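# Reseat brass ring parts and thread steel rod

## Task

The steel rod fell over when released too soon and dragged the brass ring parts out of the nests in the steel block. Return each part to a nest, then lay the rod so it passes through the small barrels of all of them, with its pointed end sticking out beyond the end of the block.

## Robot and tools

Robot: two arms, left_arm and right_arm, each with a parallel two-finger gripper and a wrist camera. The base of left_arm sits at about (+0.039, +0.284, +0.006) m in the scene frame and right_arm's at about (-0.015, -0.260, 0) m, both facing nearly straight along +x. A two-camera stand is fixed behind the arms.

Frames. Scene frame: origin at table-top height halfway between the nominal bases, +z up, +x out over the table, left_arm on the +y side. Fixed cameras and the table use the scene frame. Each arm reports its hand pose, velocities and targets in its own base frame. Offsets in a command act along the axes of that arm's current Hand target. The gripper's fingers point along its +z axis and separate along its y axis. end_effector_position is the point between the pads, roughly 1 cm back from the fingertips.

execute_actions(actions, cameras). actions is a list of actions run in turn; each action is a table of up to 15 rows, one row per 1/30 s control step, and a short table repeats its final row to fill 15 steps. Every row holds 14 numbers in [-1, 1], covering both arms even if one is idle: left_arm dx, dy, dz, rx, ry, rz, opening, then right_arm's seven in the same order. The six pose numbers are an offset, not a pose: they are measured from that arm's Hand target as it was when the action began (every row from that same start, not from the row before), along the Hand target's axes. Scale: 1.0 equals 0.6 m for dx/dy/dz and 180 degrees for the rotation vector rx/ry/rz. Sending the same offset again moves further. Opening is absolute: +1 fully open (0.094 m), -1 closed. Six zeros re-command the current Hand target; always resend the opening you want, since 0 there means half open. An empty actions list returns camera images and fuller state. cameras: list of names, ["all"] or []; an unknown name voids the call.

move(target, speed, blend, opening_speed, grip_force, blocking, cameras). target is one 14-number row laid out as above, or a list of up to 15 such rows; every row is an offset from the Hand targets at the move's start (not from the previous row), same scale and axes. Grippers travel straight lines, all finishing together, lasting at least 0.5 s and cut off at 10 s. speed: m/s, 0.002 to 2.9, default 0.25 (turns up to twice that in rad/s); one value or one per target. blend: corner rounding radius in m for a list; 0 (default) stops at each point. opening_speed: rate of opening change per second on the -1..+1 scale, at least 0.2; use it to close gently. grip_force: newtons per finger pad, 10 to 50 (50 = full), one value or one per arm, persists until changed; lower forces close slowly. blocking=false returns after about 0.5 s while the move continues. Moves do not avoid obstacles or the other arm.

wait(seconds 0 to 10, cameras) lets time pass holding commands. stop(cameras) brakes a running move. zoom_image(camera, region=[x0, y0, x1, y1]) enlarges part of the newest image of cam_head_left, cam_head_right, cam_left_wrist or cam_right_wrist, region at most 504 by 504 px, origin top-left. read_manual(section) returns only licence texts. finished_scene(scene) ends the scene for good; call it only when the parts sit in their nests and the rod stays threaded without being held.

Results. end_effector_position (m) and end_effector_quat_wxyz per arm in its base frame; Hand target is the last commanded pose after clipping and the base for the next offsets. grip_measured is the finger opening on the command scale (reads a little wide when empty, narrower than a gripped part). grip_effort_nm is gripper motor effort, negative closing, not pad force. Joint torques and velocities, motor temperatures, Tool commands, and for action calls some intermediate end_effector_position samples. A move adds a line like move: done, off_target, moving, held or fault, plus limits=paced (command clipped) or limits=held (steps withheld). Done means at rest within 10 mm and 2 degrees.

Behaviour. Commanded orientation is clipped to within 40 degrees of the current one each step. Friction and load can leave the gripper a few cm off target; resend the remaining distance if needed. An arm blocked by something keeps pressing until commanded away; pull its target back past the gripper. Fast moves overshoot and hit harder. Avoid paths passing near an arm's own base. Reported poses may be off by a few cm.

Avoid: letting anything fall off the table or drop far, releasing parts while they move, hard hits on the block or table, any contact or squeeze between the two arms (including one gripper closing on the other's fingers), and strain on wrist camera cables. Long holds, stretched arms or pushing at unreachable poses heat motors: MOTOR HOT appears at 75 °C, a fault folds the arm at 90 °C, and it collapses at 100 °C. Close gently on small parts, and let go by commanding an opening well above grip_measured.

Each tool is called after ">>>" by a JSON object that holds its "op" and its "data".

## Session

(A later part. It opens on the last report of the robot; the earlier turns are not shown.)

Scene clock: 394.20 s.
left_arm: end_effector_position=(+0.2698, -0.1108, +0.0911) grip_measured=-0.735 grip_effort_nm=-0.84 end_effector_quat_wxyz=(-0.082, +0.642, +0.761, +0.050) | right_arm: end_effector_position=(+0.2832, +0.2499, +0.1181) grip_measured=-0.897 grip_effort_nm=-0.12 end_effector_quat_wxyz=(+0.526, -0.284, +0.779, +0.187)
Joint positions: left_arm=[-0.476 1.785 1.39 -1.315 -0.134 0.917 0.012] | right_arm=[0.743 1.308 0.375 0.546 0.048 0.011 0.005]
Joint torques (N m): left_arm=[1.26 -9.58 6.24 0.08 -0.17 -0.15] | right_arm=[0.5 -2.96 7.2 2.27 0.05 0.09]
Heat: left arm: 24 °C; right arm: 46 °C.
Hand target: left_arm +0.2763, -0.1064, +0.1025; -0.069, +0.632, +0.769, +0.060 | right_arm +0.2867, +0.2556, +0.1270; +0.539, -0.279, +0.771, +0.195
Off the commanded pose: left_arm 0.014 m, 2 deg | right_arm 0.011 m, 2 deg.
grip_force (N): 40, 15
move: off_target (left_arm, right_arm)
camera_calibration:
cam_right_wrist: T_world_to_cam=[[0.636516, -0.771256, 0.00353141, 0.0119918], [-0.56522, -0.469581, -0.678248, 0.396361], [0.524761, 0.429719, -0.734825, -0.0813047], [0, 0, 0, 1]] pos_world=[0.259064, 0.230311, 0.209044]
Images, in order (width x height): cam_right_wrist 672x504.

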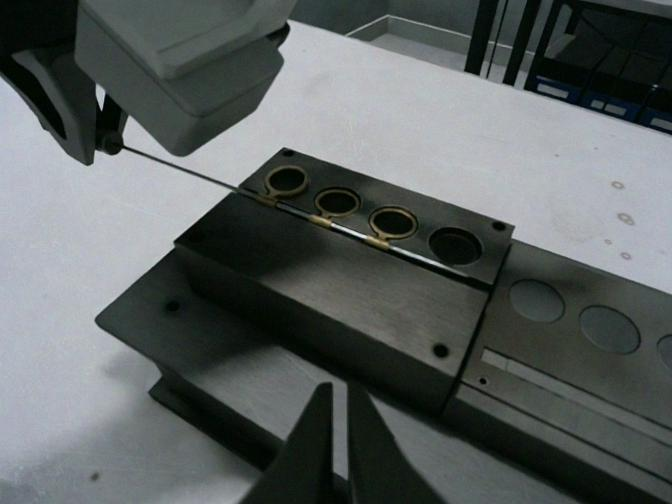

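>>> {"op": "move", "data": {"target": [-0.0124, 0, 0.0026, 0, 0, 0, -0.95, 0, 0, 0, 0, 0, 0, -0.9], "speed": 0.02, "cameras": ["cam_right_wrist"]}}

>>> {"op": "zoom_image", "data": {"camera": "cam_right_wrist", "region": [235, 145, 455, 295]}}

Scene clock: 396.47 s.
left_arm: end_effector_position=(+0.2702, -0.1111, +0.0936) grip_measured=-0.735 grip_effort_nm=-0.84 end_effector_quat_wxyz=(-0.082, +0.642, +0.761, +0.050) | right_arm: end_effector_position=(+0.2832, +0.2499, +0.1181) grip_measured=-0.897 grip_effort_nm=-0.12 end_effector_quat_wxyz=(+0.526, -0.284, +0.779, +0.187)
Joint positions: left_arm=[-0.476 1.785 1.4 -1.324 -0.133 0.917 0.012] | right_arm=[0.743 1.308 0.375 0.546 0.048 0.011 0.005]
Joint torques (N m): left_arm=[-0.34 -8.08 6.53 0.26 -0.16 -0.32] | right_arm=[0.5 -2.97 7.2 2.27 0.05 0.09]
Heat: left arm: 24 °C; right arm: 46 °C.
Hand target: left_arm +0.2777, -0.1134, +0.0996; -0.068, +0.632, +0.769, +0.060 | right_arm +0.2867, +0.2556, +0.1270; +0.539, -0.279, +0.771, +0.195
Off the commanded pose: left_arm 0.010 m, 2 deg | right_arm 0.011 m, 2 deg.
grip_force (N): 40, 15
move: off_target (right_arm)
camera_calibration:
cam_right_wrist: T_world_to_cam=[[0.636516, -0.771256, 0.00353141, 0.0119918], [-0.56522, -0.469581, -0.678248, 0.396361], [0.524761, 0.429719, -0.734825, -0.0813047], [0, 0, 0, 1]] pos_world=[0.259064, 0.230311, 0.209044]
Images, in order (width x height): cam_right_wrist 672x504.

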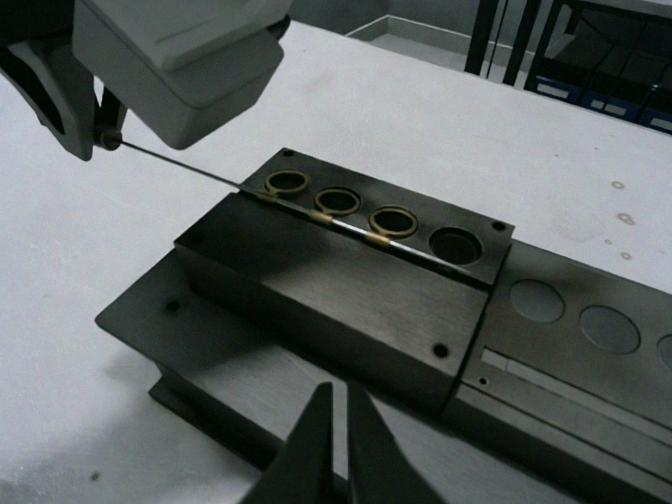

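Scaled by 2.291 from the camera's 672x504 image, which has a finer 960x720 frame.

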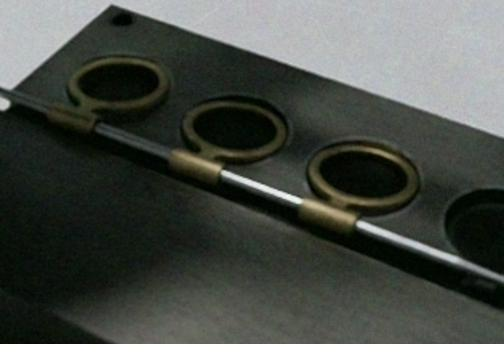

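>>> {"op": "move", "data": {"target": [-0.0072, 0, 0.0104, 0, 0, 0, -0.95, 0, 0, 0, 0, 0, 0, -0.9], "speed": 0.02, "cameras": ["cam_right_wrist"]}}

>>> {"op": "zoom_image", "data": {"camera": "cam_right_wrist", "region": [235, 145, 455, 295]}}

Scene clock: 398.47 s.
left_arm: end_effector_position=(+0.2699, -0.1120, +0.0937) grip_measured=-0.735 grip_effort_nm=-0.84 end_effector_quat_wxyz=(-0.082, +0.641, +0.761, +0.052) | right_arm: end_effector_position=(+0.2832, +0.2499, +0.1181) grip_measured=-0.897 grip_effort_nm=-0.12 end_effector_quat_wxyz=(+0.526, -0.284, +0.779, +0.187)
Joint positions: left_arm=[-0.481 1.785 1.4 -1.324 -0.136 0.909 0.012] | right_arm=[0.743 1.308 0.375 0.546 0.048 0.011 0.005]
Joint torques (N m): left_arm=[-0.46 -7.25 5.48 0.56 -0.15 -0.34] | right_arm=[0.51 -2.97 7.2 2.27 0.05 0.09]
Heat: left arm: 24 °C; right arm: 47 °C.
Hand target: left_arm +0.2783, -0.1165, +0.0927; -0.068, +0.632, +0.769, +0.060 | right_arm +0.2867, +0.2556, +0.1270; +0.539, -0.279, +0.771, +0.195
Off the commanded pose: left_arm 0.010 m, 2 deg | right_arm 0.011 m, 2 deg.
grip_force (N): 40, 15
move: off_target (right_arm)
camera_calibration:
cam_right_wrist: T_world_to_cam=[[0.636516, -0.771256, 0.00353141, 0.0119918], [-0.56522, -0.469581, -0.678248, 0.396361], [0.524761, 0.429719, -0.734825, -0.0813047], [0, 0, 0, 1]] pos_world=[0.259064, 0.230311, 0.209044]
Images, in order (width x height): cam_right_wrist 672x504.

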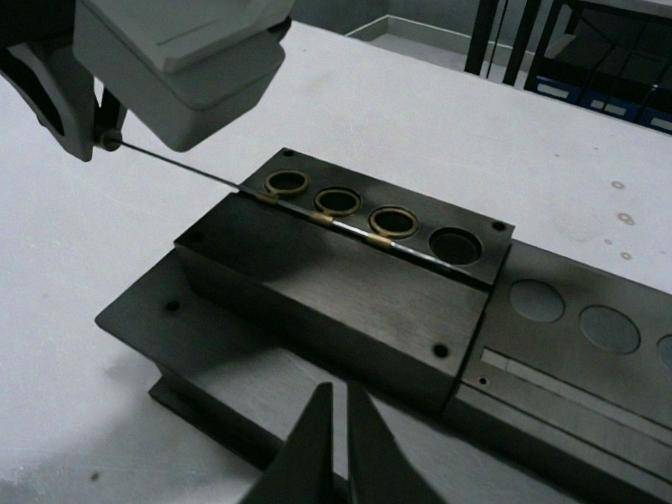

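Scaled by 2.291 from the camera's 672x504 image, which has a finer 960x720 frame.

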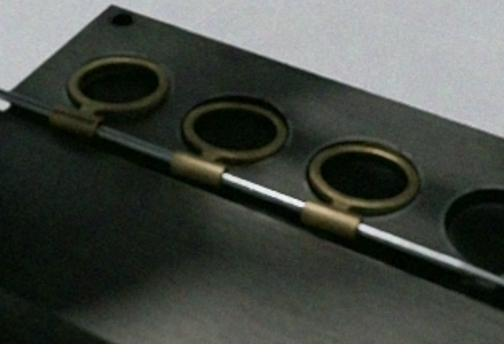

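>>> {"op": "move", "data": {"target": [-0.0038, 0, 0.0018, 0, 0, 0, -0.95, 0, 0, 0, 0, 0, 0, -0.9], "speed": 0.01, "cameras": ["cam_right_wrist"]}}

>>> {"op": "zoom_image", "data": {"camera": "cam_right_wrist", "region": [235, 145, 455, 295]}}

Scene clock: 400.23 s.
left_arm: end_effector_position=(+0.2697, -0.1125, +0.0937) grip_measured=-0.735 grip_effort_nm=-0.84 end_effector_quat_wxyz=(-0.082, +0.640, +0.762, +0.054) | right_arm: end_effector_position=(+0.2832, +0.2499, +0.1181) grip_measured=-0.897 grip_effort_nm=-0.12 end_effector_quat_wxyz=(+0.526, -0.284, +0.779, +0.187)
Joint positions: left_arm=[-0.485 1.785 1.4 -1.324 -0.14 0.904 0.012] | right_arm=[0.743 1.308 0.375 0.546 0.048 0.011 0.005]
Joint torques (N m): left_arm=[-0.4 -6.69 5.49 0.58 -0.11 -0.31] | right_arm=[0.53 -2.95 7.2 2.27 0.06 0.08]
Heat: left arm: 24 °C; right arm: 47 °C.
Hand target: left_arm +0.2788, -0.1184, +0.0912; -0.068, +0.632, +0.769, +0.060 | right_arm +0.2867, +0.2556, +0.1270; +0.539, -0.279, +0.771, +0.195
Off the commanded pose: left_arm 0.011 m, 2 deg | right_arm 0.011 m, 2 deg.
grip_force (N): 40, 15
move: off_target (left_arm, right_arm)
camera_calibration:
cam_right_wrist: T_world_to_cam=[[0.636516, -0.771256, 0.00353141, 0.0119918], [-0.56522, -0.469581, -0.678248, 0.396361], [0.524761, 0.429719, -0.734825, -0.0813047], [0, 0, 0, 1]] pos_world=[0.259064, 0.230311, 0.209044]
Images, in order (width x height): cam_right_wrist 672x504.

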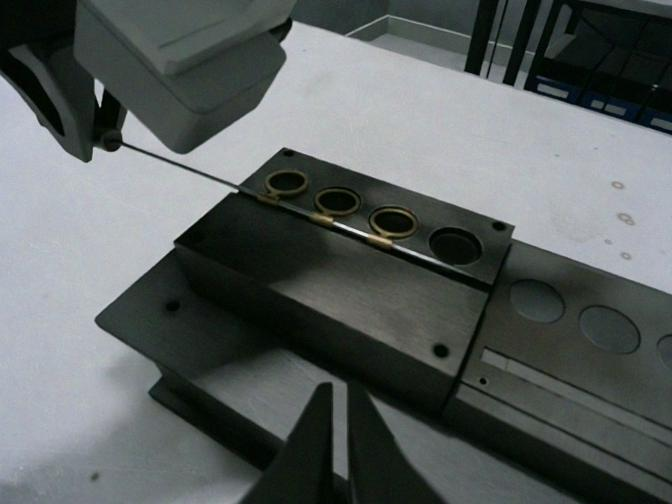

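Scaled by 2.291 from the camera's 672x504 image, which has a finer 960x720 frame.

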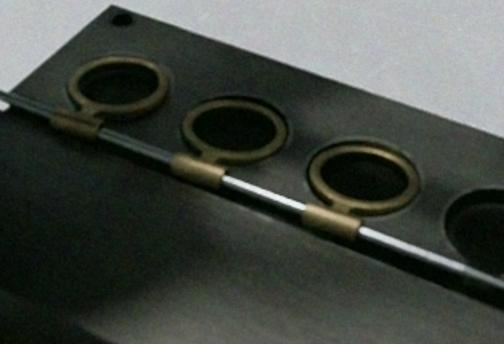

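>>> {"op": "move", "data": {"target": [-0.0036, 0, 0.0012, 0, 0, 0, -0.95, 0, 0, 0, 0, 0, 0, -0.9], "speed": 0.01, "cameras": ["cam_right_wrist"]}}

>>> {"op": "zoom_image", "data": {"camera": "cam_right_wrist", "region": [235, 155, 335, 230]}}

>>> {"op": "zoom_image", "data": {"camera": "cam_right_wrist", "region": [300, 180, 400, 255]}}

>>> {"op": "zoom_image", "data": {"camera": "cam_right_wrist", "region": [355, 200, 455, 275]}}

Scene clock: 401.97 s.
left_arm: end_effector_position=(+0.2694, -0.1134, +0.0938) grip_measured=-0.735 grip_effort_nm=-0.84 end_effector_quat_wxyz=(-0.082, +0.640, +0.762, +0.055) | right_arm: end_effector_position=(+0.2832, +0.2499, +0.1181) grip_measured=-0.897 grip_effort_nm=-0.12 end_effector_quat_wxyz=(+0.526, -0.284, +0.779, +0.187)
Joint positions: left_arm=[-0.489 1.785 1.4 -1.324 -0.142 0.897 0.012] | right_arm=[0.743 1.308 0.375 0.546 0.048 0.011 0.005]
Joint torques (N m): left_arm=[-0.58 -6.43 5.83 0.64 -0.09 -0.27] | right_arm=[0.5 -2.96 7.2 2.27 0.06 0.09]
Heat: left arm: 25 °C; right arm: 47 °C.
Hand target: left_arm +0.2791, -0.1204, +0.0901; -0.068, +0.632, +0.769, +0.060 | right_arm +0.2867, +0.2556, +0.1270; +0.539, -0.279, +0.771, +0.195
Off the commanded pose: left_arm 0.013 m, 2 deg | right_arm 0.011 m, 2 deg.
grip_force (N): 40, 15
move: off_target (left_arm, right_arm)
camera_calibration:
cam_right_wrist: T_world_to_cam=[[0.636516, -0.771256, 0.00353141, 0.0119918], [-0.56522, -0.469581, -0.678248, 0.396361], [0.524761, 0.429719, -0.734825, -0.0813047], [0, 0, 0, 1]] pos_world=[0.259064, 0.230311, 0.209044]
Images, in order (width x height): cam_right_wrist 672x504.

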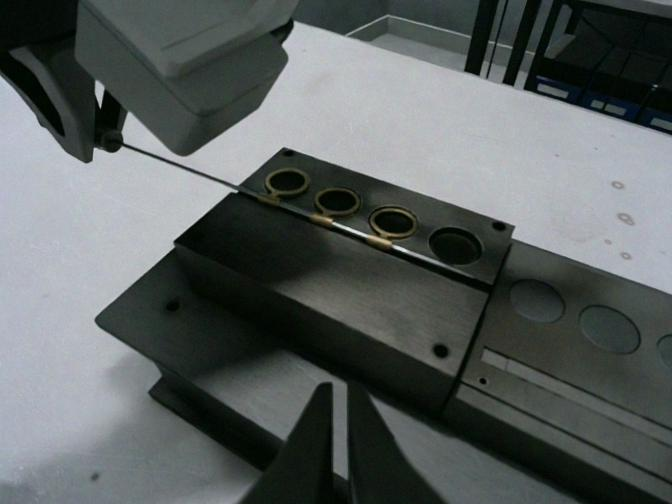

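Scaled by 5.040 from the camera's 672x504 image, which has a finer 960x720 frame.

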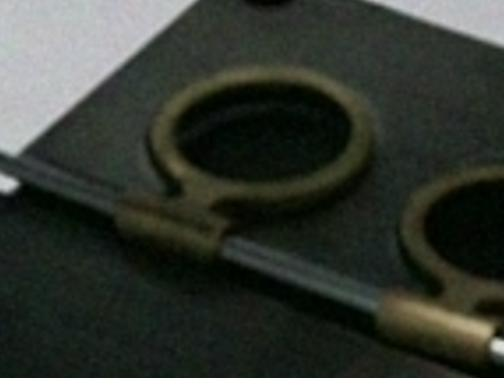

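Scaled by 5.040 from the camera's 672x504 image, which has a finer 960x720 frame.

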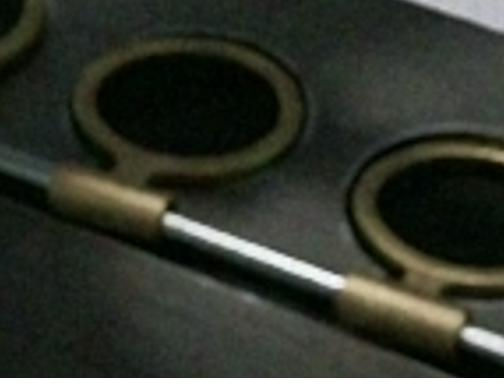

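Scaled by 5.040 from the camera's 672x504 image, which has a finer 960x720 frame.

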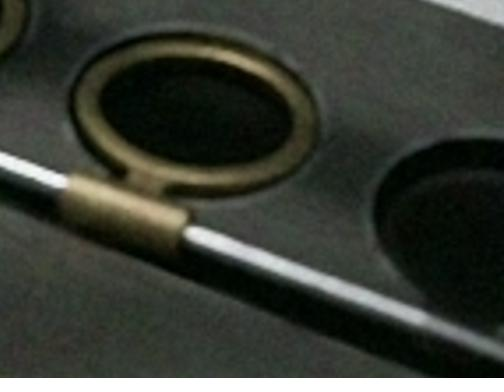

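>>> {"op": "move", "data": {"target": [-0.0022, 0, -0.0036, 0, 0, 0, -0.95, 0, 0, 0, 0, 0, 0, -0.9], "speed": 0.01, "cameras": ["cam_right_wrist"]}}

>>> {"op": "zoom_image", "data": {"camera": "cam_right_wrist", "region": [235, 155, 335, 230]}}

>>> {"op": "zoom_image", "data": {"camera": "cam_right_wrist", "region": [300, 180, 400, 255]}}

>>> {"op": "zoom_image", "data": {"camera": "cam_right_wrist", "region": [355, 200, 455, 275]}}

Scene clock: 408.47 s.
left_arm: end_effector_position=(+0.2690, -0.1143, +0.0938) grip_measured=-0.735 grip_effort_nm=-0.84 end_effector_quat_wxyz=(-0.082, +0.639, +0.763, +0.056) | right_arm: end_effector_position=(+0.2832, +0.2499, +0.1181) grip_measured=-0.897 grip_effort_nm=-0.12 end_effector_quat_wxyz=(+0.526, -0.284, +0.779, +0.187)
Joint positions: left_arm=[-0.493 1.785 1.4 -1.324 -0.142 0.892 0.012] | right_arm=[0.743 1.308 0.375 0.546 0.048 0.011 0.005]
Joint torques (N m): left_arm=[-0.58 -6.06 6.52 0.55 -0.08 -0.27] | right_arm=[0.53 -2.99 7.2 2.27 0.05 0.09]
Heat: left arm: 25 °C; right arm: 47 °C.
Hand target: left_arm +0.2795, -0.1221, +0.0920; -0.068, +0.632, +0.769, +0.060 | right_arm +0.2867, +0.2556, +0.1270; +0.539, -0.279, +0.771, +0.195
Off the commanded pose: left_arm 0.013 m, 2 deg | right_arm 0.011 m, 2 deg.
grip_force (N): 40, 15
move: off_target (left_arm, right_arm)
camera_calibration:
cam_right_wrist: T_world_to_cam=[[0.636516, -0.771256, 0.00353141, 0.0119918], [-0.56522, -0.469581, -0.678248, 0.396361], [0.524761, 0.429719, -0.734825, -0.0813047], [0, 0, 0, 1]] pos_world=[0.259064, 0.230311, 0.209044]
Images, in order (width x height): cam_right_wrist 672x504.

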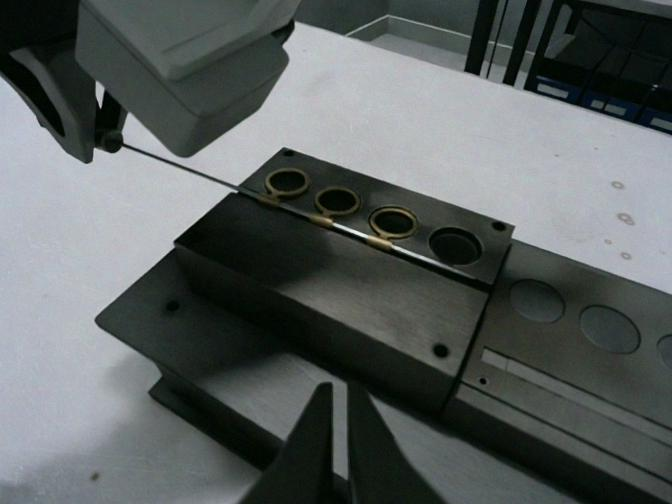

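Scaled by 5.040 from the camera's 672x504 image, which has a finer 960x720 frame.

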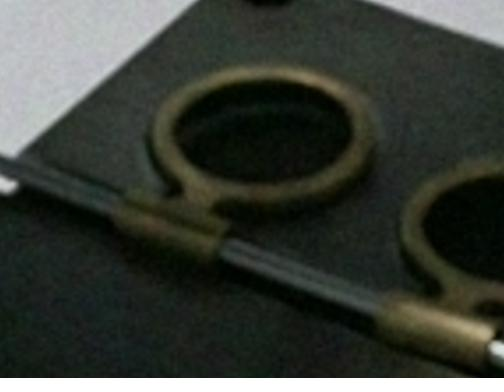

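Scaled by 5.040 from the camera's 672x504 image, which has a finer 960x720 frame.

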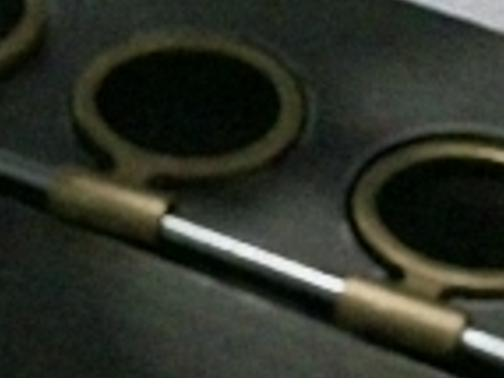

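Scaled by 5.040 from the camera's 672x504 image, which has a finer 960x720 frame.

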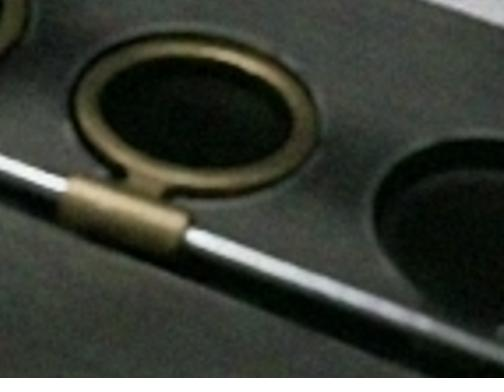

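>>> {"op": "move", "data": {"target": [-0.0049, 0, -0.001, 0, 0, 0, -0.95, 0, 0, 0, 0, 0, 0, -0.9], "speed": 0.015, "cameras": ["cam_right_wrist"]}}

>>> {"op": "zoom_image", "data": {"camera": "cam_right_wrist", "region": [235, 145, 455, 295]}}

Scene clock: 409.93 s.
left_arm: end_effector_position=(+0.2701, -0.1175, +0.0933) grip_measured=-0.735 grip_effort_nm=-0.84 end_effector_quat_wxyz=(-0.082, +0.640, +0.762, +0.056) | right_arm: end_effector_position=(+0.2832, +0.2499, +0.1181) grip_measured=-0.897 grip_effort_nm=-0.12 end_effector_quat_wxyz=(+0.526, -0.284, +0.779, +0.187)
Joint positions: left_arm=[-0.501 1.794 1.409 -1.325 -0.142 0.885 0.012] | right_arm=[0.743 1.308 0.375 0.546 0.048 0.011 0.005]
Joint torques (N m): left_arm=[-0.44 -6.48 6.56 0.49 -0.02 -0.29] | right_arm=[0.5 -2.95 7.21 2.28 0.06 0.09]
Heat: left arm: 25 °C; right arm: 47 °C.
Hand target: left_arm +0.2801, -0.1251, +0.0921; -0.068, +0.632, +0.769, +0.060 | right_arm +0.2867, +0.2556, +0.1270; +0.539, -0.279, +0.771, +0.195
Off the commanded pose: left_arm 0.012 m, 2 deg | right_arm 0.011 m, 2 deg.
grip_force (N): 40, 15
move: off_target (left_arm, right_arm)
camera_calibration:
cam_right_wrist: T_world_to_cam=[[0.636516, -0.771256, 0.00353141, 0.0119918], [-0.56522, -0.469581, -0.678248, 0.396361], [0.524761, 0.429719, -0.734825, -0.0813047], [0, 0, 0, 1]] pos_world=[0.259064, 0.230311, 0.209044]
Images, in order (width x height): cam_right_wrist 672x504.

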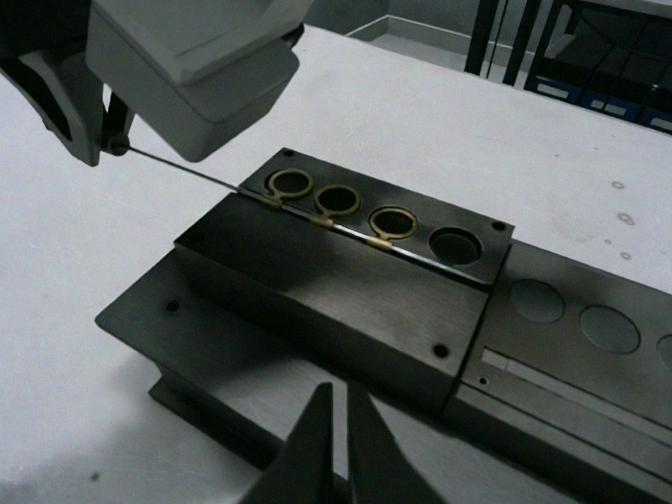

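Scaled by 2.291 from the camera's 672x504 image, which has a finer 960x720 frame.

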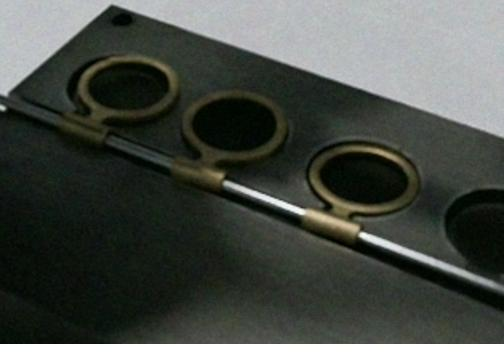

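>>> {"op": "move", "data": {"target": [0.0009, 0, -0.0045, 0, 0, 0, -0.95, 0, 0, 0, 0, 0, 0, -0.9], "speed": 0.015, "cameras": ["cam_right_wrist"]}}

>>> {"op": "zoom_image", "data": {"camera": "cam_right_wrist", "region": [235, 145, 455, 295]}}

Scene clock: 414.33 s.
left_arm: end_effector_position=(+0.2705, -0.1177, +0.0953) grip_measured=-0.735 grip_effort_nm=-0.84 end_effector_quat_wxyz=(-0.081, +0.640, +0.762, +0.056) | right_arm: end_effector_position=(+0.2832, +0.2499, +0.1181) grip_measured=-0.897 grip_effort_nm=-0.12 end_effector_quat_wxyz=(+0.526, -0.284, +0.779, +0.187)
Joint positions: left_arm=[-0.501 1.794 1.417 -1.332 -0.142 0.885 0.012] | right_arm=[0.743 1.308 0.375 0.546 0.048 0.011 0.005]
Joint torques (N m): left_arm=[-0.44 -6.42 6.56 0.43 -0.03 -0.29] | right_arm=[0.51 -2.97 7.21 2.28 0.05 0.09]
Heat: left arm: 25 °C; right arm: 47 °C.
Hand target: left_arm +0.2800, -0.1250, +0.0948; -0.068, +0.632, +0.769, +0.060 | right_arm +0.2867, +0.2556, +0.1270; +0.539, -0.279, +0.771, +0.195
Off the commanded pose: left_arm 0.012 m, 2 deg | right_arm 0.011 m, 2 deg.
grip_force (N): 40, 15
move: off_target (left_arm, right_arm)
camera_calibration:
cam_right_wrist: T_world_to_cam=[[0.636516, -0.771256, 0.00353141, 0.0119918], [-0.56522, -0.469581, -0.678248, 0.396361], [0.524761, 0.429719, -0.734825, -0.0813047], [0, 0, 0, 1]] pos_world=[0.259064, 0.230311, 0.209044]
Images, in order (width x height): cam_right_wrist 672x504.

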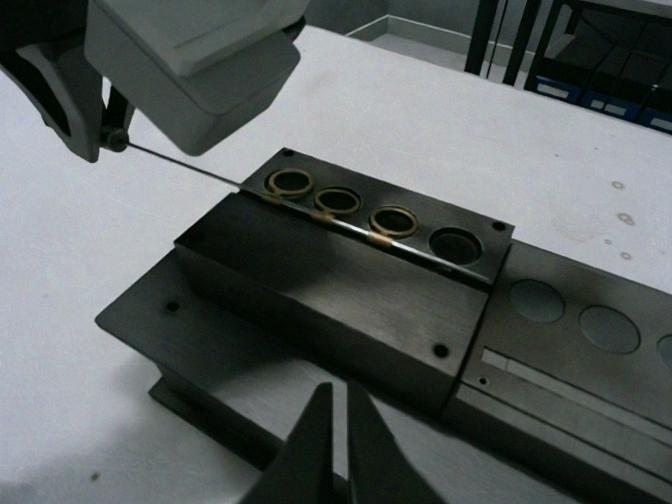

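Scaled by 2.291 from the camera's 672x504 image, which has a finer 960x720 frame.

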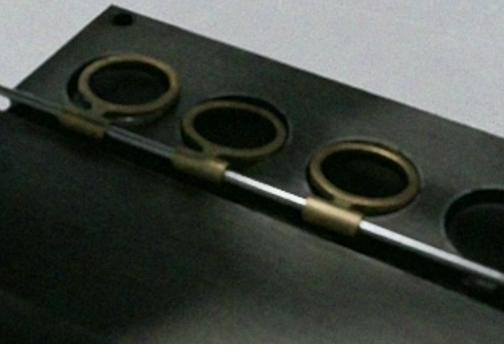

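>>> {"op": "move", "data": {"target": [0.0157, 0, -0.002, 0, 0.0056, 0, -0.95, 0, 0, 0, 0, 0, 0, -0.9], "speed": 0.02, "cameras": ["cam_right_wrist"]}}

>>> {"op": "zoom_image", "data": {"camera": "cam_right_wrist", "region": [235, 145, 455, 295]}}

Scene clock: 416.53 s.
left_arm: end_effector_position=(+0.2703, -0.1173, +0.0954) grip_measured=-0.735 grip_effort_nm=-0.84 end_effector_quat_wxyz=(-0.082, +0.640, +0.762, +0.057) | right_arm: end_effector_position=(+0.2832, +0.2499, +0.1181) grip_measured=-0.897 grip_effort_nm=-0.12 end_effector_quat_wxyz=(+0.526, -0.284, +0.779, +0.187)
Joint positions: left_arm=[-0.501 1.794 1.417 -1.334 -0.144 0.885 0.012] | right_arm=[0.743 1.308 0.375 0.546 0.048 0.011 0.005]
Joint torques (N m): left_arm=[0.76 -7.42 6.09 0.26 -0.22 -0.12] | right_arm=[0.51 -2.95 7.2 2.27 0.05 0.09]
Heat: left arm: 25 °C; right arm: 47 °C.
Hand target: left_arm +0.2781, -0.1162, +0.0977; -0.075, +0.632, +0.769, +0.065 | right_arm +0.2867, +0.2556, +0.1270; +0.539, -0.279, +0.771, +0.195
Off the commanded pose: left_arm 0.008 m, 2 deg | right_arm 0.011 m, 2 deg.
grip_force (N): 40, 15
move: off_target (right_arm)
camera_calibration:
cam_right_wrist: T_world_to_cam=[[0.636516, -0.771256, 0.00353141, 0.0119918], [-0.56522, -0.469581, -0.678248, 0.396361], [0.524761, 0.429719, -0.734825, -0.0813047], [0, 0, 0, 1]] pos_world=[0.259064, 0.230311, 0.209044]
Images, in order (width x height): cam_right_wrist 672x504.

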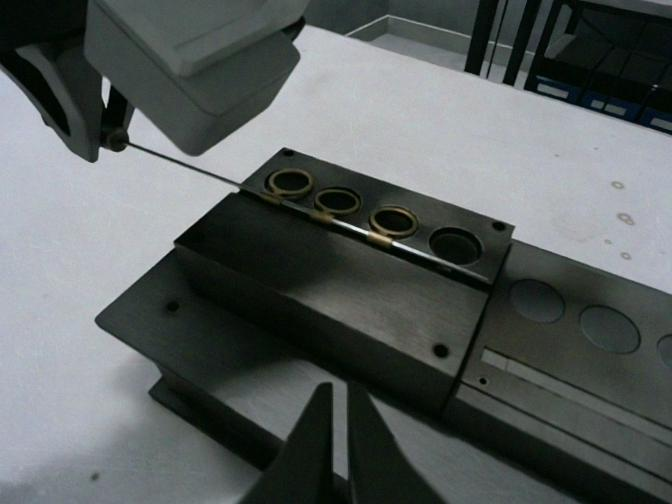

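Scaled by 2.291 from the camera's 672x504 image, which has a finer 960x720 frame.

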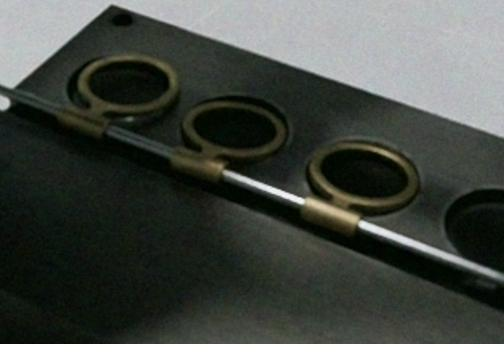

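>>> {"op": "move", "data": {"target": [0.0049, 0, 0.001, 0, 0.0028, 0, -0.95, 0, 0, 0, 0, 0, 0, -0.9], "speed": 0.015, "cameras": ["cam_right_wrist"]}}

>>> {"op": "zoom_image", "data": {"camera": "cam_right_wrist", "region": [235, 145, 455, 295]}}

Scene clock: 417.93 s.
left_arm: end_effector_position=(+0.2704, -0.1170, +0.0954) grip_measured=-0.735 grip_effort_nm=-0.84 end_effector_quat_wxyz=(-0.083, +0.640, +0.762, +0.058) | right_arm: end_effector_position=(+0.2832, +0.2499, +0.1181) grip_measured=-0.897 grip_effort_nm=-0.12 end_effector_quat_wxyz=(+0.526, -0.284, +0.779, +0.187)
Joint positions: left_arm=[-0.501 1.794 1.417 -1.334 -0.145 0.885 0.012] | right_arm=[0.743 1.308 0.375 0.546 0.048 0.011 0.005]
Joint torques (N m): left_arm=[0.85 -7.69 5.68 0.28 -0.25 -0.14] | right_arm=[0.51 -2.96 7.21 2.26 0.05 0.09]
Heat: left arm: 25 °C; right arm: 47 °C.
Hand target: left_arm +0.2776, -0.1132, +0.0977; -0.079, +0.631, +0.768, +0.068 | right_arm +0.2867, +0.2556, +0.1270; +0.539, -0.279, +0.771, +0.195
Off the commanded pose: left_arm 0.008 m, 2 deg | right_arm 0.011 m, 2 deg.
grip_force (N): 40, 15
move: off_target (right_arm)
camera_calibration:
cam_right_wrist: T_world_to_cam=[[0.636516, -0.771256, 0.00353141, 0.0119918], [-0.56522, -0.469581, -0.678248, 0.396361], [0.524761, 0.429719, -0.734825, -0.0813047], [0, 0, 0, 1]] pos_world=[0.259064, 0.230311, 0.209044]
Images, in order (width x height): cam_right_wrist 672x504.

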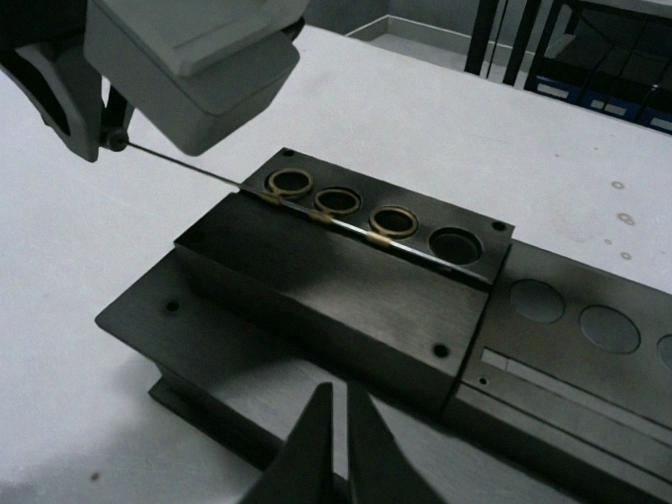

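Scaled by 2.291 from the camera's 672x504 image, which has a finer 960x720 frame.

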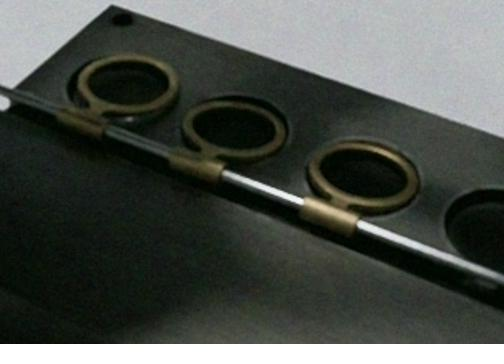

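>>> {"op": "move", "data": {"target": [0.0049, 0, 0.001, 0, 0, 0, -0.95, 0, 0, 0, 0, 0, 0, -0.9], "speed": 0.015, "cameras": ["cam_right_wrist"]}}

>>> {"op": "zoom_image", "data": {"camera": "cam_right_wrist", "region": [235, 145, 455, 295]}}

Scene clock: 419.10 s.
left_arm: end_effector_position=(+0.2708, -0.1161, +0.0954) grip_measured=-0.735 grip_effort_nm=-0.84 end_effector_quat_wxyz=(-0.083, +0.641, +0.761, +0.057) | right_arm: end_effector_position=(+0.2832, +0.2499, +0.1181) grip_measured=-0.897 grip_effort_nm=-0.12 end_effector_quat_wxyz=(+0.526, -0.284, +0.779, +0.187)
Joint positions: left_arm=[-0.497 1.794 1.417 -1.334 -0.145 0.892 0.012] | right_arm=[0.743 1.308 0.375 0.546 0.048 0.011 0.005]
Joint torques (N m): left_arm=[1.26 -8.1 5.05 0.31 -0.32 -0.13] | right_arm=[0.51 -2.96 7.2 2.27 0.05 0.09]
Heat: left arm: 25 °C; right arm: 47 °C.
Hand target: left_arm +0.2770, -0.1103, +0.0977; -0.079, +0.631, +0.768, +0.068 | right_arm +0.2867, +0.2556, +0.1270; +0.539, -0.279, +0.771, +0.195
Off the commanded pose: left_arm 0.009 m, 2 deg | right_arm 0.011 m, 2 deg.
grip_force (N): 40, 15
move: off_target (right_arm)
camera_calibration:
cam_right_wrist: T_world_to_cam=[[0.636516, -0.771256, 0.00353141, 0.0119918], [-0.56522, -0.469581, -0.678248, 0.396361], [0.524761, 0.429719, -0.734825, -0.0813047], [0, 0, 0, 1]] pos_world=[0.259064, 0.230311, 0.209044]
Images, in order (width x height): cam_right_wrist 672x504.

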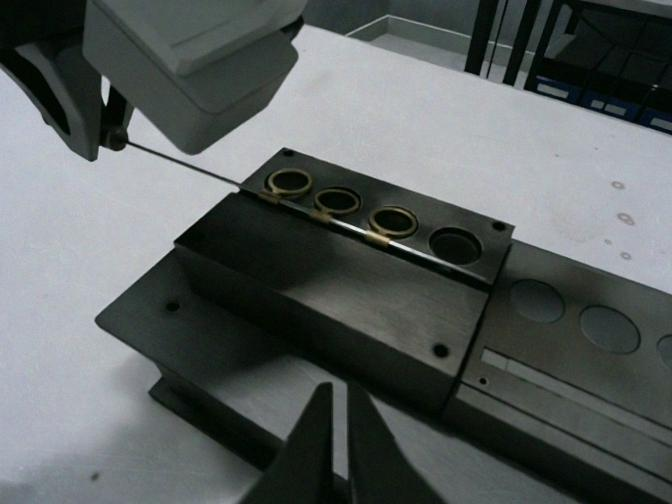

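Scaled by 2.291 from the camera's 672x504 image, which has a finer 960x720 frame.

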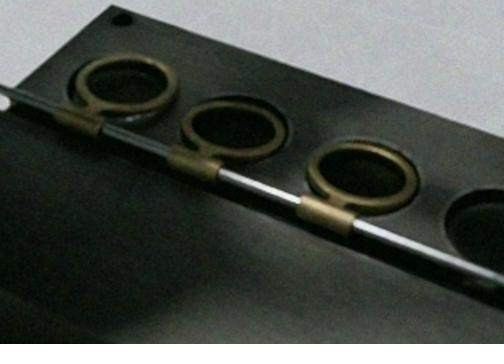

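>>> {"op": "move", "data": {"target": [0.0025, 0, 0.0005, 0, 0, 0, -0.95, 0, 0, 0, 0, 0, 0, -0.9], "speed": 0.01, "cameras": ["cam_right_wrist"]}}

>>> {"op": "zoom_image", "data": {"camera": "cam_right_wrist", "region": [235, 145, 455, 295]}}

Scene clock: 420.50 s.
left_arm: end_effector_position=(+0.2711, -0.1153, +0.0954) grip_measured=-0.735 grip_effort_nm=-0.84 end_effector_quat_wxyz=(-0.083, +0.642, +0.760, +0.057) | right_arm: end_effector_position=(+0.2832, +0.2499, +0.1181) grip_measured=-0.897 grip_effort_nm=-0.12 end_effector_quat_wxyz=(+0.526, -0.284, +0.779, +0.187)
Joint positions: left_arm=[-0.494 1.794 1.417 -1.334 -0.145 0.898 0.012] | right_arm=[0.743 1.308 0.375 0.546 0.048 0.011 0.005]
Joint torques (N m): left_arm=[1.39 -8.5 4.71 0.34 -0.28 -0.13] | right_arm=[0.51 -2.97 7.19 2.27 0.06 0.1]
Heat: left arm: 25 °C; right arm: 47 °C.
Hand target: left_arm +0.2767, -0.1087, +0.0977; -0.079, +0.631, +0.768, +0.068 | right_arm +0.2867, +0.2556, +0.1270; +0.539, -0.279, +0.771, +0.195
Off the commanded pose: left_arm 0.009 m, 2 deg | right_arm 0.011 m, 2 deg.
grip_force (N): 40, 15
move: off_target (right_arm)
camera_calibration:
cam_right_wrist: T_world_to_cam=[[0.636516, -0.771256, 0.00353141, 0.0119918], [-0.56522, -0.469581, -0.678248, 0.396361], [0.524761, 0.429719, -0.734825, -0.0813047], [0, 0, 0, 1]] pos_world=[0.259064, 0.230311, 0.209044]
Images, in order (width x height): cam_right_wrist 672x504.

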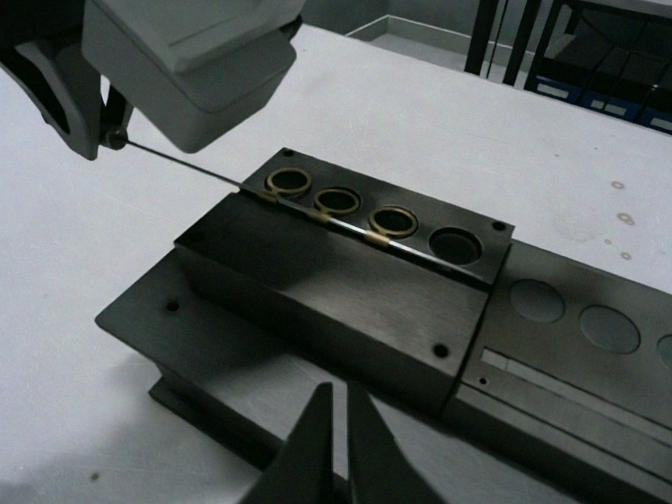

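Scaled by 2.291 from the camera's 672x504 image, which has a finer 960x720 frame.

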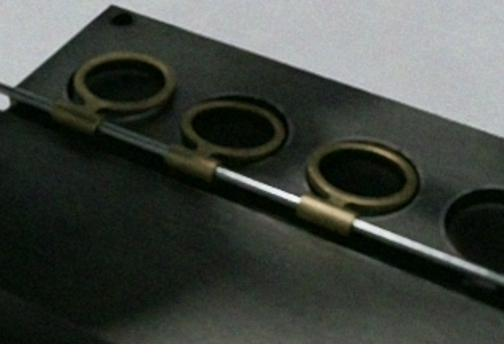

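>>> {"op": "move", "data": {"target": [0.0018, 0, 0.0004, 0, 0, 0, -0.95, 0, 0, 0, 0, 0, 0, -0.9], "speed": 0.01, "cameras": ["cam_right_wrist"]}}

>>> {"op": "zoom_image", "data": {"camera": "cam_right_wrist", "region": [235, 145, 455, 295]}}

Scene clock: 422.00 s.
left_arm: end_effector_position=(+0.2714, -0.1147, +0.0954) grip_measured=-0.735 grip_effort_nm=-0.84 end_effector_quat_wxyz=(-0.083, +0.643, +0.760, +0.057) | right_arm: end_effector_position=(+0.2832, +0.2499, +0.1181) grip_measured=-0.897 grip_effort_nm=-0.12 end_effector_quat_wxyz=(+0.526, -0.284, +0.779, +0.187)
Joint positions: left_arm=[-0.492 1.794 1.417 -1.334 -0.145 0.902 0.012] | right_arm=[0.743 1.308 0.375 0.546 0.048 0.011 0.005]
Joint torques (N m): left_arm=[1.43 -8.62 4.42 0.29 -0.24 -0.14] | right_arm=[0.51 -2.97 7.23 2.27 0.05 0.09]
Heat: left arm: 25 °C; right arm: 47 °C.
Hand target: left_arm +0.2765, -0.1076, +0.0977; -0.079, +0.631, +0.768, +0.068 | right_arm +0.2867, +0.2556, +0.1270; +0.539, -0.279, +0.771, +0.195
Off the commanded pose: left_arm 0.009 m, 2 deg | right_arm 0.011 m, 2 deg.
grip_force (N): 40, 15
move: off_target (right_arm)
camera_calibration:
cam_right_wrist: T_world_to_cam=[[0.636516, -0.771256, 0.00353141, 0.0119918], [-0.56522, -0.469581, -0.678248, 0.396361], [0.524761, 0.429719, -0.734825, -0.0813047], [0, 0, 0, 1]] pos_world=[0.259064, 0.230311, 0.209044]
Images, in order (width x height): cam_right_wrist 672x504.

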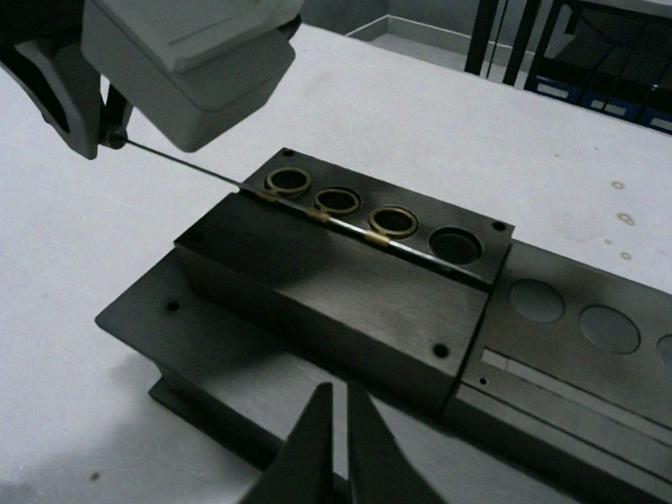

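Scaled by 2.291 from the camera's 672x504 image, which has a finer 960x720 frame.

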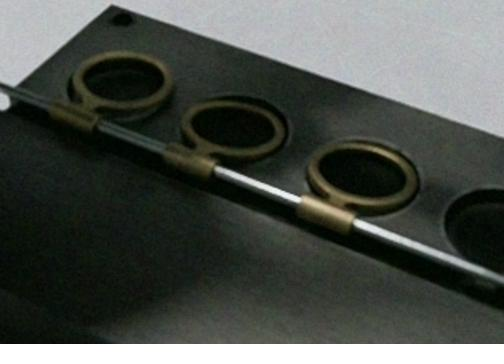

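>>> {"op": "zoom_image", "data": {"camera": "cam_right_wrist", "region": [235, 155, 335, 230]}}

>>> {"op": "zoom_image", "data": {"camera": "cam_right_wrist", "region": [300, 180, 400, 255]}}

>>> {"op": "zoom_image", "data": {"camera": "cam_right_wrist", "region": [355, 200, 455, 275]}}

Scaled by 5.040 from the camera's 672x504 image, which has a finer 960x720 frame.

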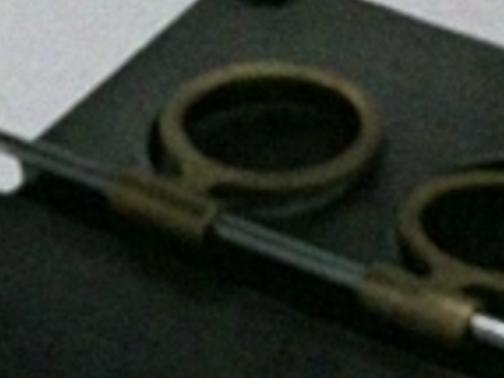

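Scaled by 5.040 from the camera's 672x504 image, which has a finer 960x720 frame.

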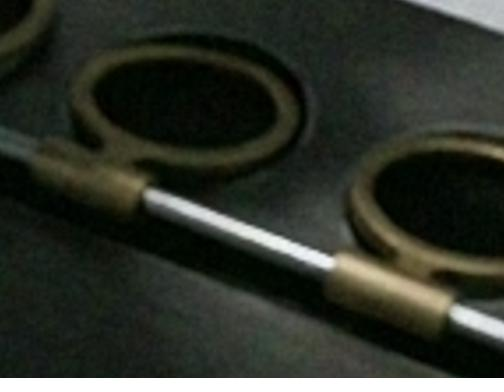

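Scaled by 5.040 from the camera's 672x504 image, which has a finer 960x720 frame.

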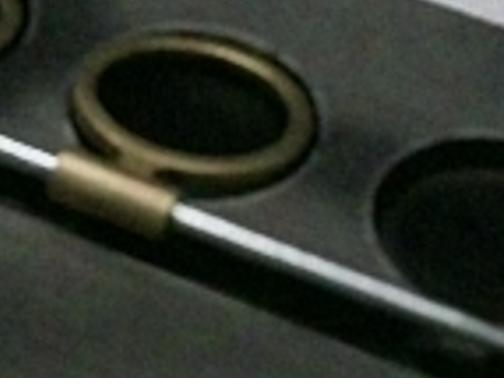

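>>> {"op": "move", "data": {"target": [0.0020, 0, 0.0004, 0, 0, 0, -0.95, 0, 0, 0, 0, 0, 0, -0.9], "speed": 0.01, "cameras": ["cam_right_wrist"]}}

>>> {"op": "zoom_image", "data": {"camera": "cam_right_wrist", "region": [235, 155, 335, 230]}}

>>> {"op": "zoom_image", "data": {"camera": "cam_right_wrist", "region": [300, 180, 400, 255]}}

Scene clock: 429.60 s.
left_arm: end_effector_position=(+0.2717, -0.1140, +0.0954) grip_measured=-0.735 grip_effort_nm=-0.84 end_effector_quat_wxyz=(-0.084, +0.643, +0.759, +0.056) | right_arm: end_effector_position=(+0.2832, +0.2499, +0.1182) grip_measured=-0.897 grip_effort_nm=-0.12 end_effector_quat_wxyz=(+0.526, -0.284, +0.779, +0.187)
Joint positions: left_arm=[-0.49 1.794 1.417 -1.334 -0.145 0.907 0.012] | right_arm=[0.743 1.308 0.375 0.547 0.048 0.011 0.005]
Joint torques (N m): left_arm=[1.48 -8.98 4.15 0.34 -0.24 -0.18] | right_arm=[0.5 -2.97 7.23 2.28 0.06 0.09]
Heat: left arm: 25 °C; right arm: 47 °C.
Hand target: left_arm +0.2763, -0.1065, +0.0977; -0.079, +0.631, +0.768, +0.068 | right_arm +0.2868, +0.2556, +0.1270; +0.539, -0.279, +0.771, +0.195
Off the commanded pose: left_arm 0.009 m, 2 deg | right_arm 0.011 m, 2 deg.
grip_force (N): 40, 15
move: off_target (right_arm)
camera_calibration:
cam_right_wrist: T_world_to_cam=[[0.636557, -0.771222, 0.0035463, 0.01197], [-0.564973, -0.469442, -0.678549, 0.396398], [0.524977, 0.429932, -0.734546, -0.081394], [0, 0, 0, 1]] pos_world=[0.259064, 0.230311, 0.209145]
Images, in order (width x height): cam_right_wrist 672x504.

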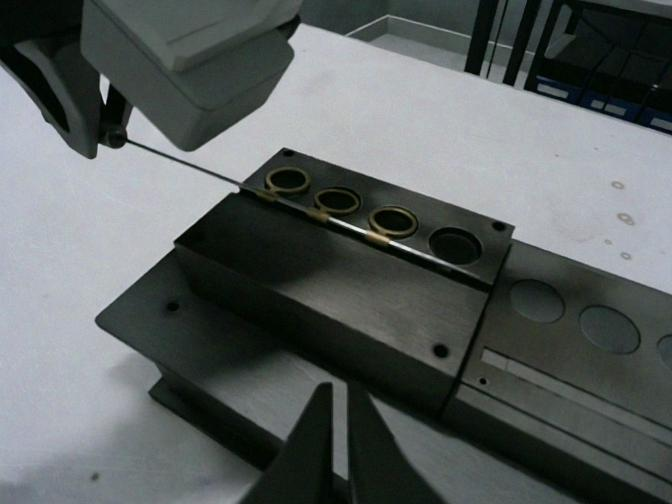

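Scaled by 5.040 from the camera's 672x504 image, which has a finer 960x720 frame.

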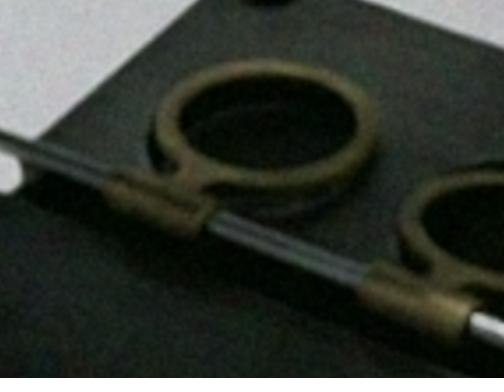

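Scaled by 5.040 from the camera's 672x504 image, which has a finer 960x720 frame.

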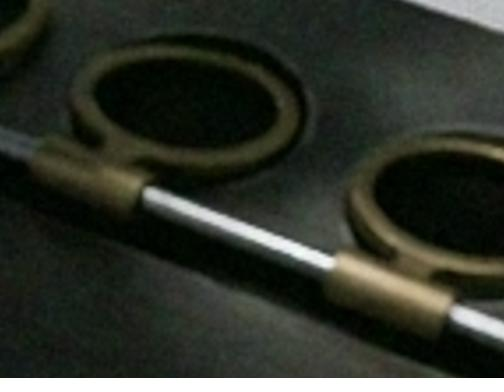

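>>> {"op": "move", "data": {"target": [0.0022, 0, 0.0004, 0, 0, 0, -0.95, 0, 0, 0, 0, 0, 0, -0.9], "speed": 0.01, "cameras": ["cam_right_wrist"]}}

>>> {"op": "zoom_image", "data": {"camera": "cam_right_wrist", "region": [235, 155, 335, 230]}}

>>> {"op": "zoom_image", "data": {"camera": "cam_right_wrist", "region": [300, 180, 400, 255]}}

Scene clock: 430.87 s.
left_arm: end_effector_position=(+0.2719, -0.1134, +0.0954) grip_measured=-0.735 grip_effort_nm=-0.84 end_effector_quat_wxyz=(-0.084, +0.644, +0.758, +0.056) | right_arm: end_effector_position=(+0.2832, +0.2499, +0.1182) grip_measured=-0.897 grip_effort_nm=-0.12 end_effector_quat_wxyz=(+0.526, -0.284, +0.779, +0.187)
Joint positions: left_arm=[-0.487 1.794 1.417 -1.334 -0.145 0.911 0.012] | right_arm=[0.743 1.308 0.375 0.547 0.048 0.011 0.005]
Joint torques (N m): left_arm=[1.26 -9.29 3.97 0.38 -0.28 -0.2] | right_arm=[0.51 -2.96 7.21 2.27 0.05 0.09]
Heat: left arm: 25 °C; right arm: 47 °C.
Hand target: left_arm +0.2760, -0.1052, +0.0978; -0.079, +0.631, +0.768, +0.068 | right_arm +0.2868, +0.2556, +0.1270; +0.539, -0.279, +0.771, +0.195
Off the commanded pose: left_arm 0.009 m, 2 deg | right_arm 0.011 m, 2 deg.
grip_force (N): 40, 15
move: off_target (right_arm)
camera_calibration:
cam_right_wrist: T_world_to_cam=[[0.636557, -0.771222, 0.0035463, 0.01197], [-0.564973, -0.469442, -0.678549, 0.396398], [0.524977, 0.429932, -0.734546, -0.081394], [0, 0, 0, 1]] pos_world=[0.259064, 0.230311, 0.209145]
Images, in order (width x height): cam_right_wrist 672x504.

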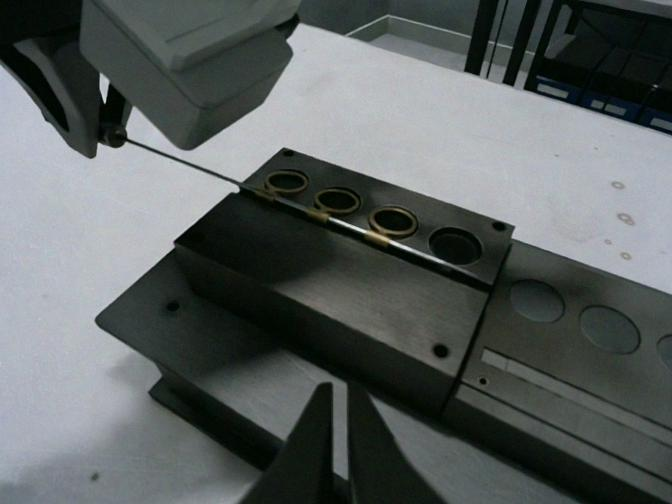

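Scaled by 5.040 from the camera's 672x504 image, which has a finer 960x720 frame.

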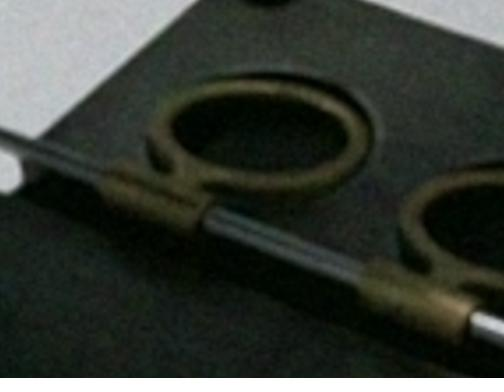

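Scaled by 5.040 from the camera's 672x504 image, which has a finer 960x720 frame.

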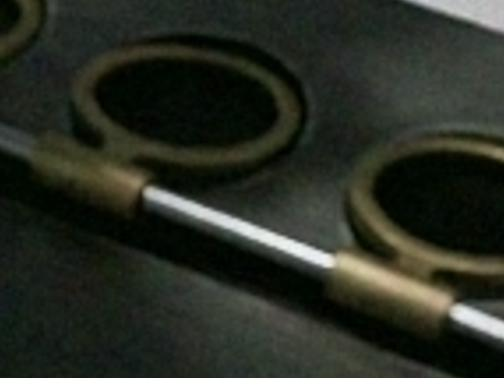

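>>> {"op": "move", "data": {"target": [-0.0160, 0, 0.0036, 0, 0, 0, -0.95, 0, 0, 0, 0, 0, 0, -0.9], "speed": 0.02, "cameras": ["cam_right_wrist"]}}

>>> {"op": "zoom_image", "data": {"camera": "cam_right_wrist", "region": [235, 145, 455, 295]}}

Scene clock: 432.67 s.
left_arm: end_effector_position=(+0.2717, -0.1140, +0.0954) grip_measured=-0.735 grip_effort_nm=-0.84 end_effector_quat_wxyz=(-0.083, +0.643, +0.759, +0.056) | right_arm: end_effector_position=(+0.2832, +0.2499, +0.1182) grip_measured=-0.897 grip_effort_nm=-0.12 end_effector_quat_wxyz=(+0.526, -0.284, +0.779, +0.187)
Joint positions: left_arm=[-0.489 1.794 1.417 -1.334 -0.145 0.906 0.012] | right_arm=[0.743 1.308 0.375 0.547 0.048 0.011 0.005]
Joint torques (N m): left_arm=[0.01 -7.41 4.82 0.42 -0.23 -0.37] | right_arm=[0.5 -2.96 7.19 2.27 0.05 0.09]
Heat: left arm: 25 °C; right arm: 48 °C.
Hand target: left_arm +0.2778, -0.1139, +0.0937; -0.079, +0.631, +0.768, +0.068 | right_arm +0.2868, +0.2556, +0.1270; +0.539, -0.279, +0.771, +0.195
Off the commanded pose: left_arm 0.006 m, 2 deg | right_arm 0.011 m, 2 deg.
grip_force (N): 40, 15
move: off_target (right_arm)
camera_calibration:
cam_right_wrist: T_world_to_cam=[[0.636557, -0.771222, 0.0035463, 0.01197], [-0.564973, -0.469442, -0.678549, 0.396398], [0.524977, 0.429932, -0.734546, -0.081394], [0, 0, 0, 1]] pos_world=[0.259064, 0.230311, 0.209145]
Images, in order (width x height): cam_right_wrist 672x504.

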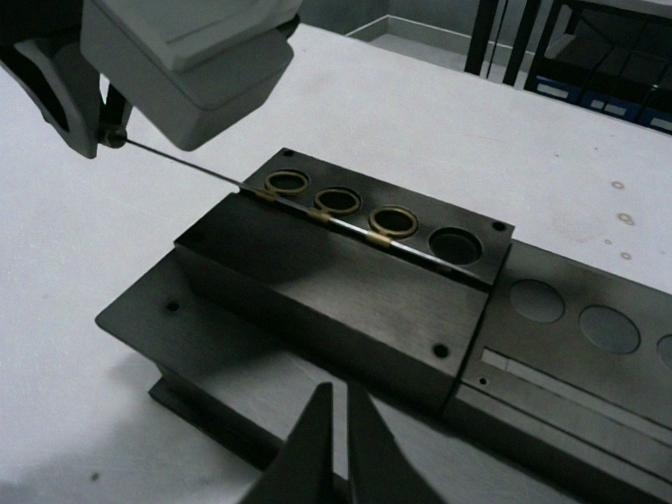

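Scaled by 2.291 from the camera's 672x504 image, which has a finer 960x720 frame.

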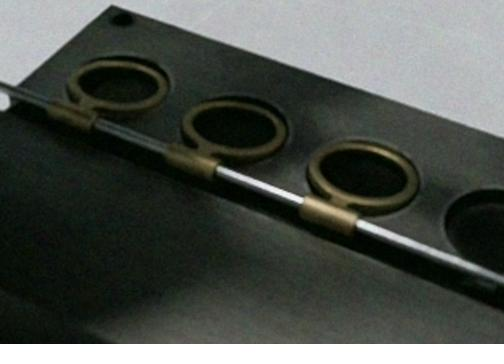

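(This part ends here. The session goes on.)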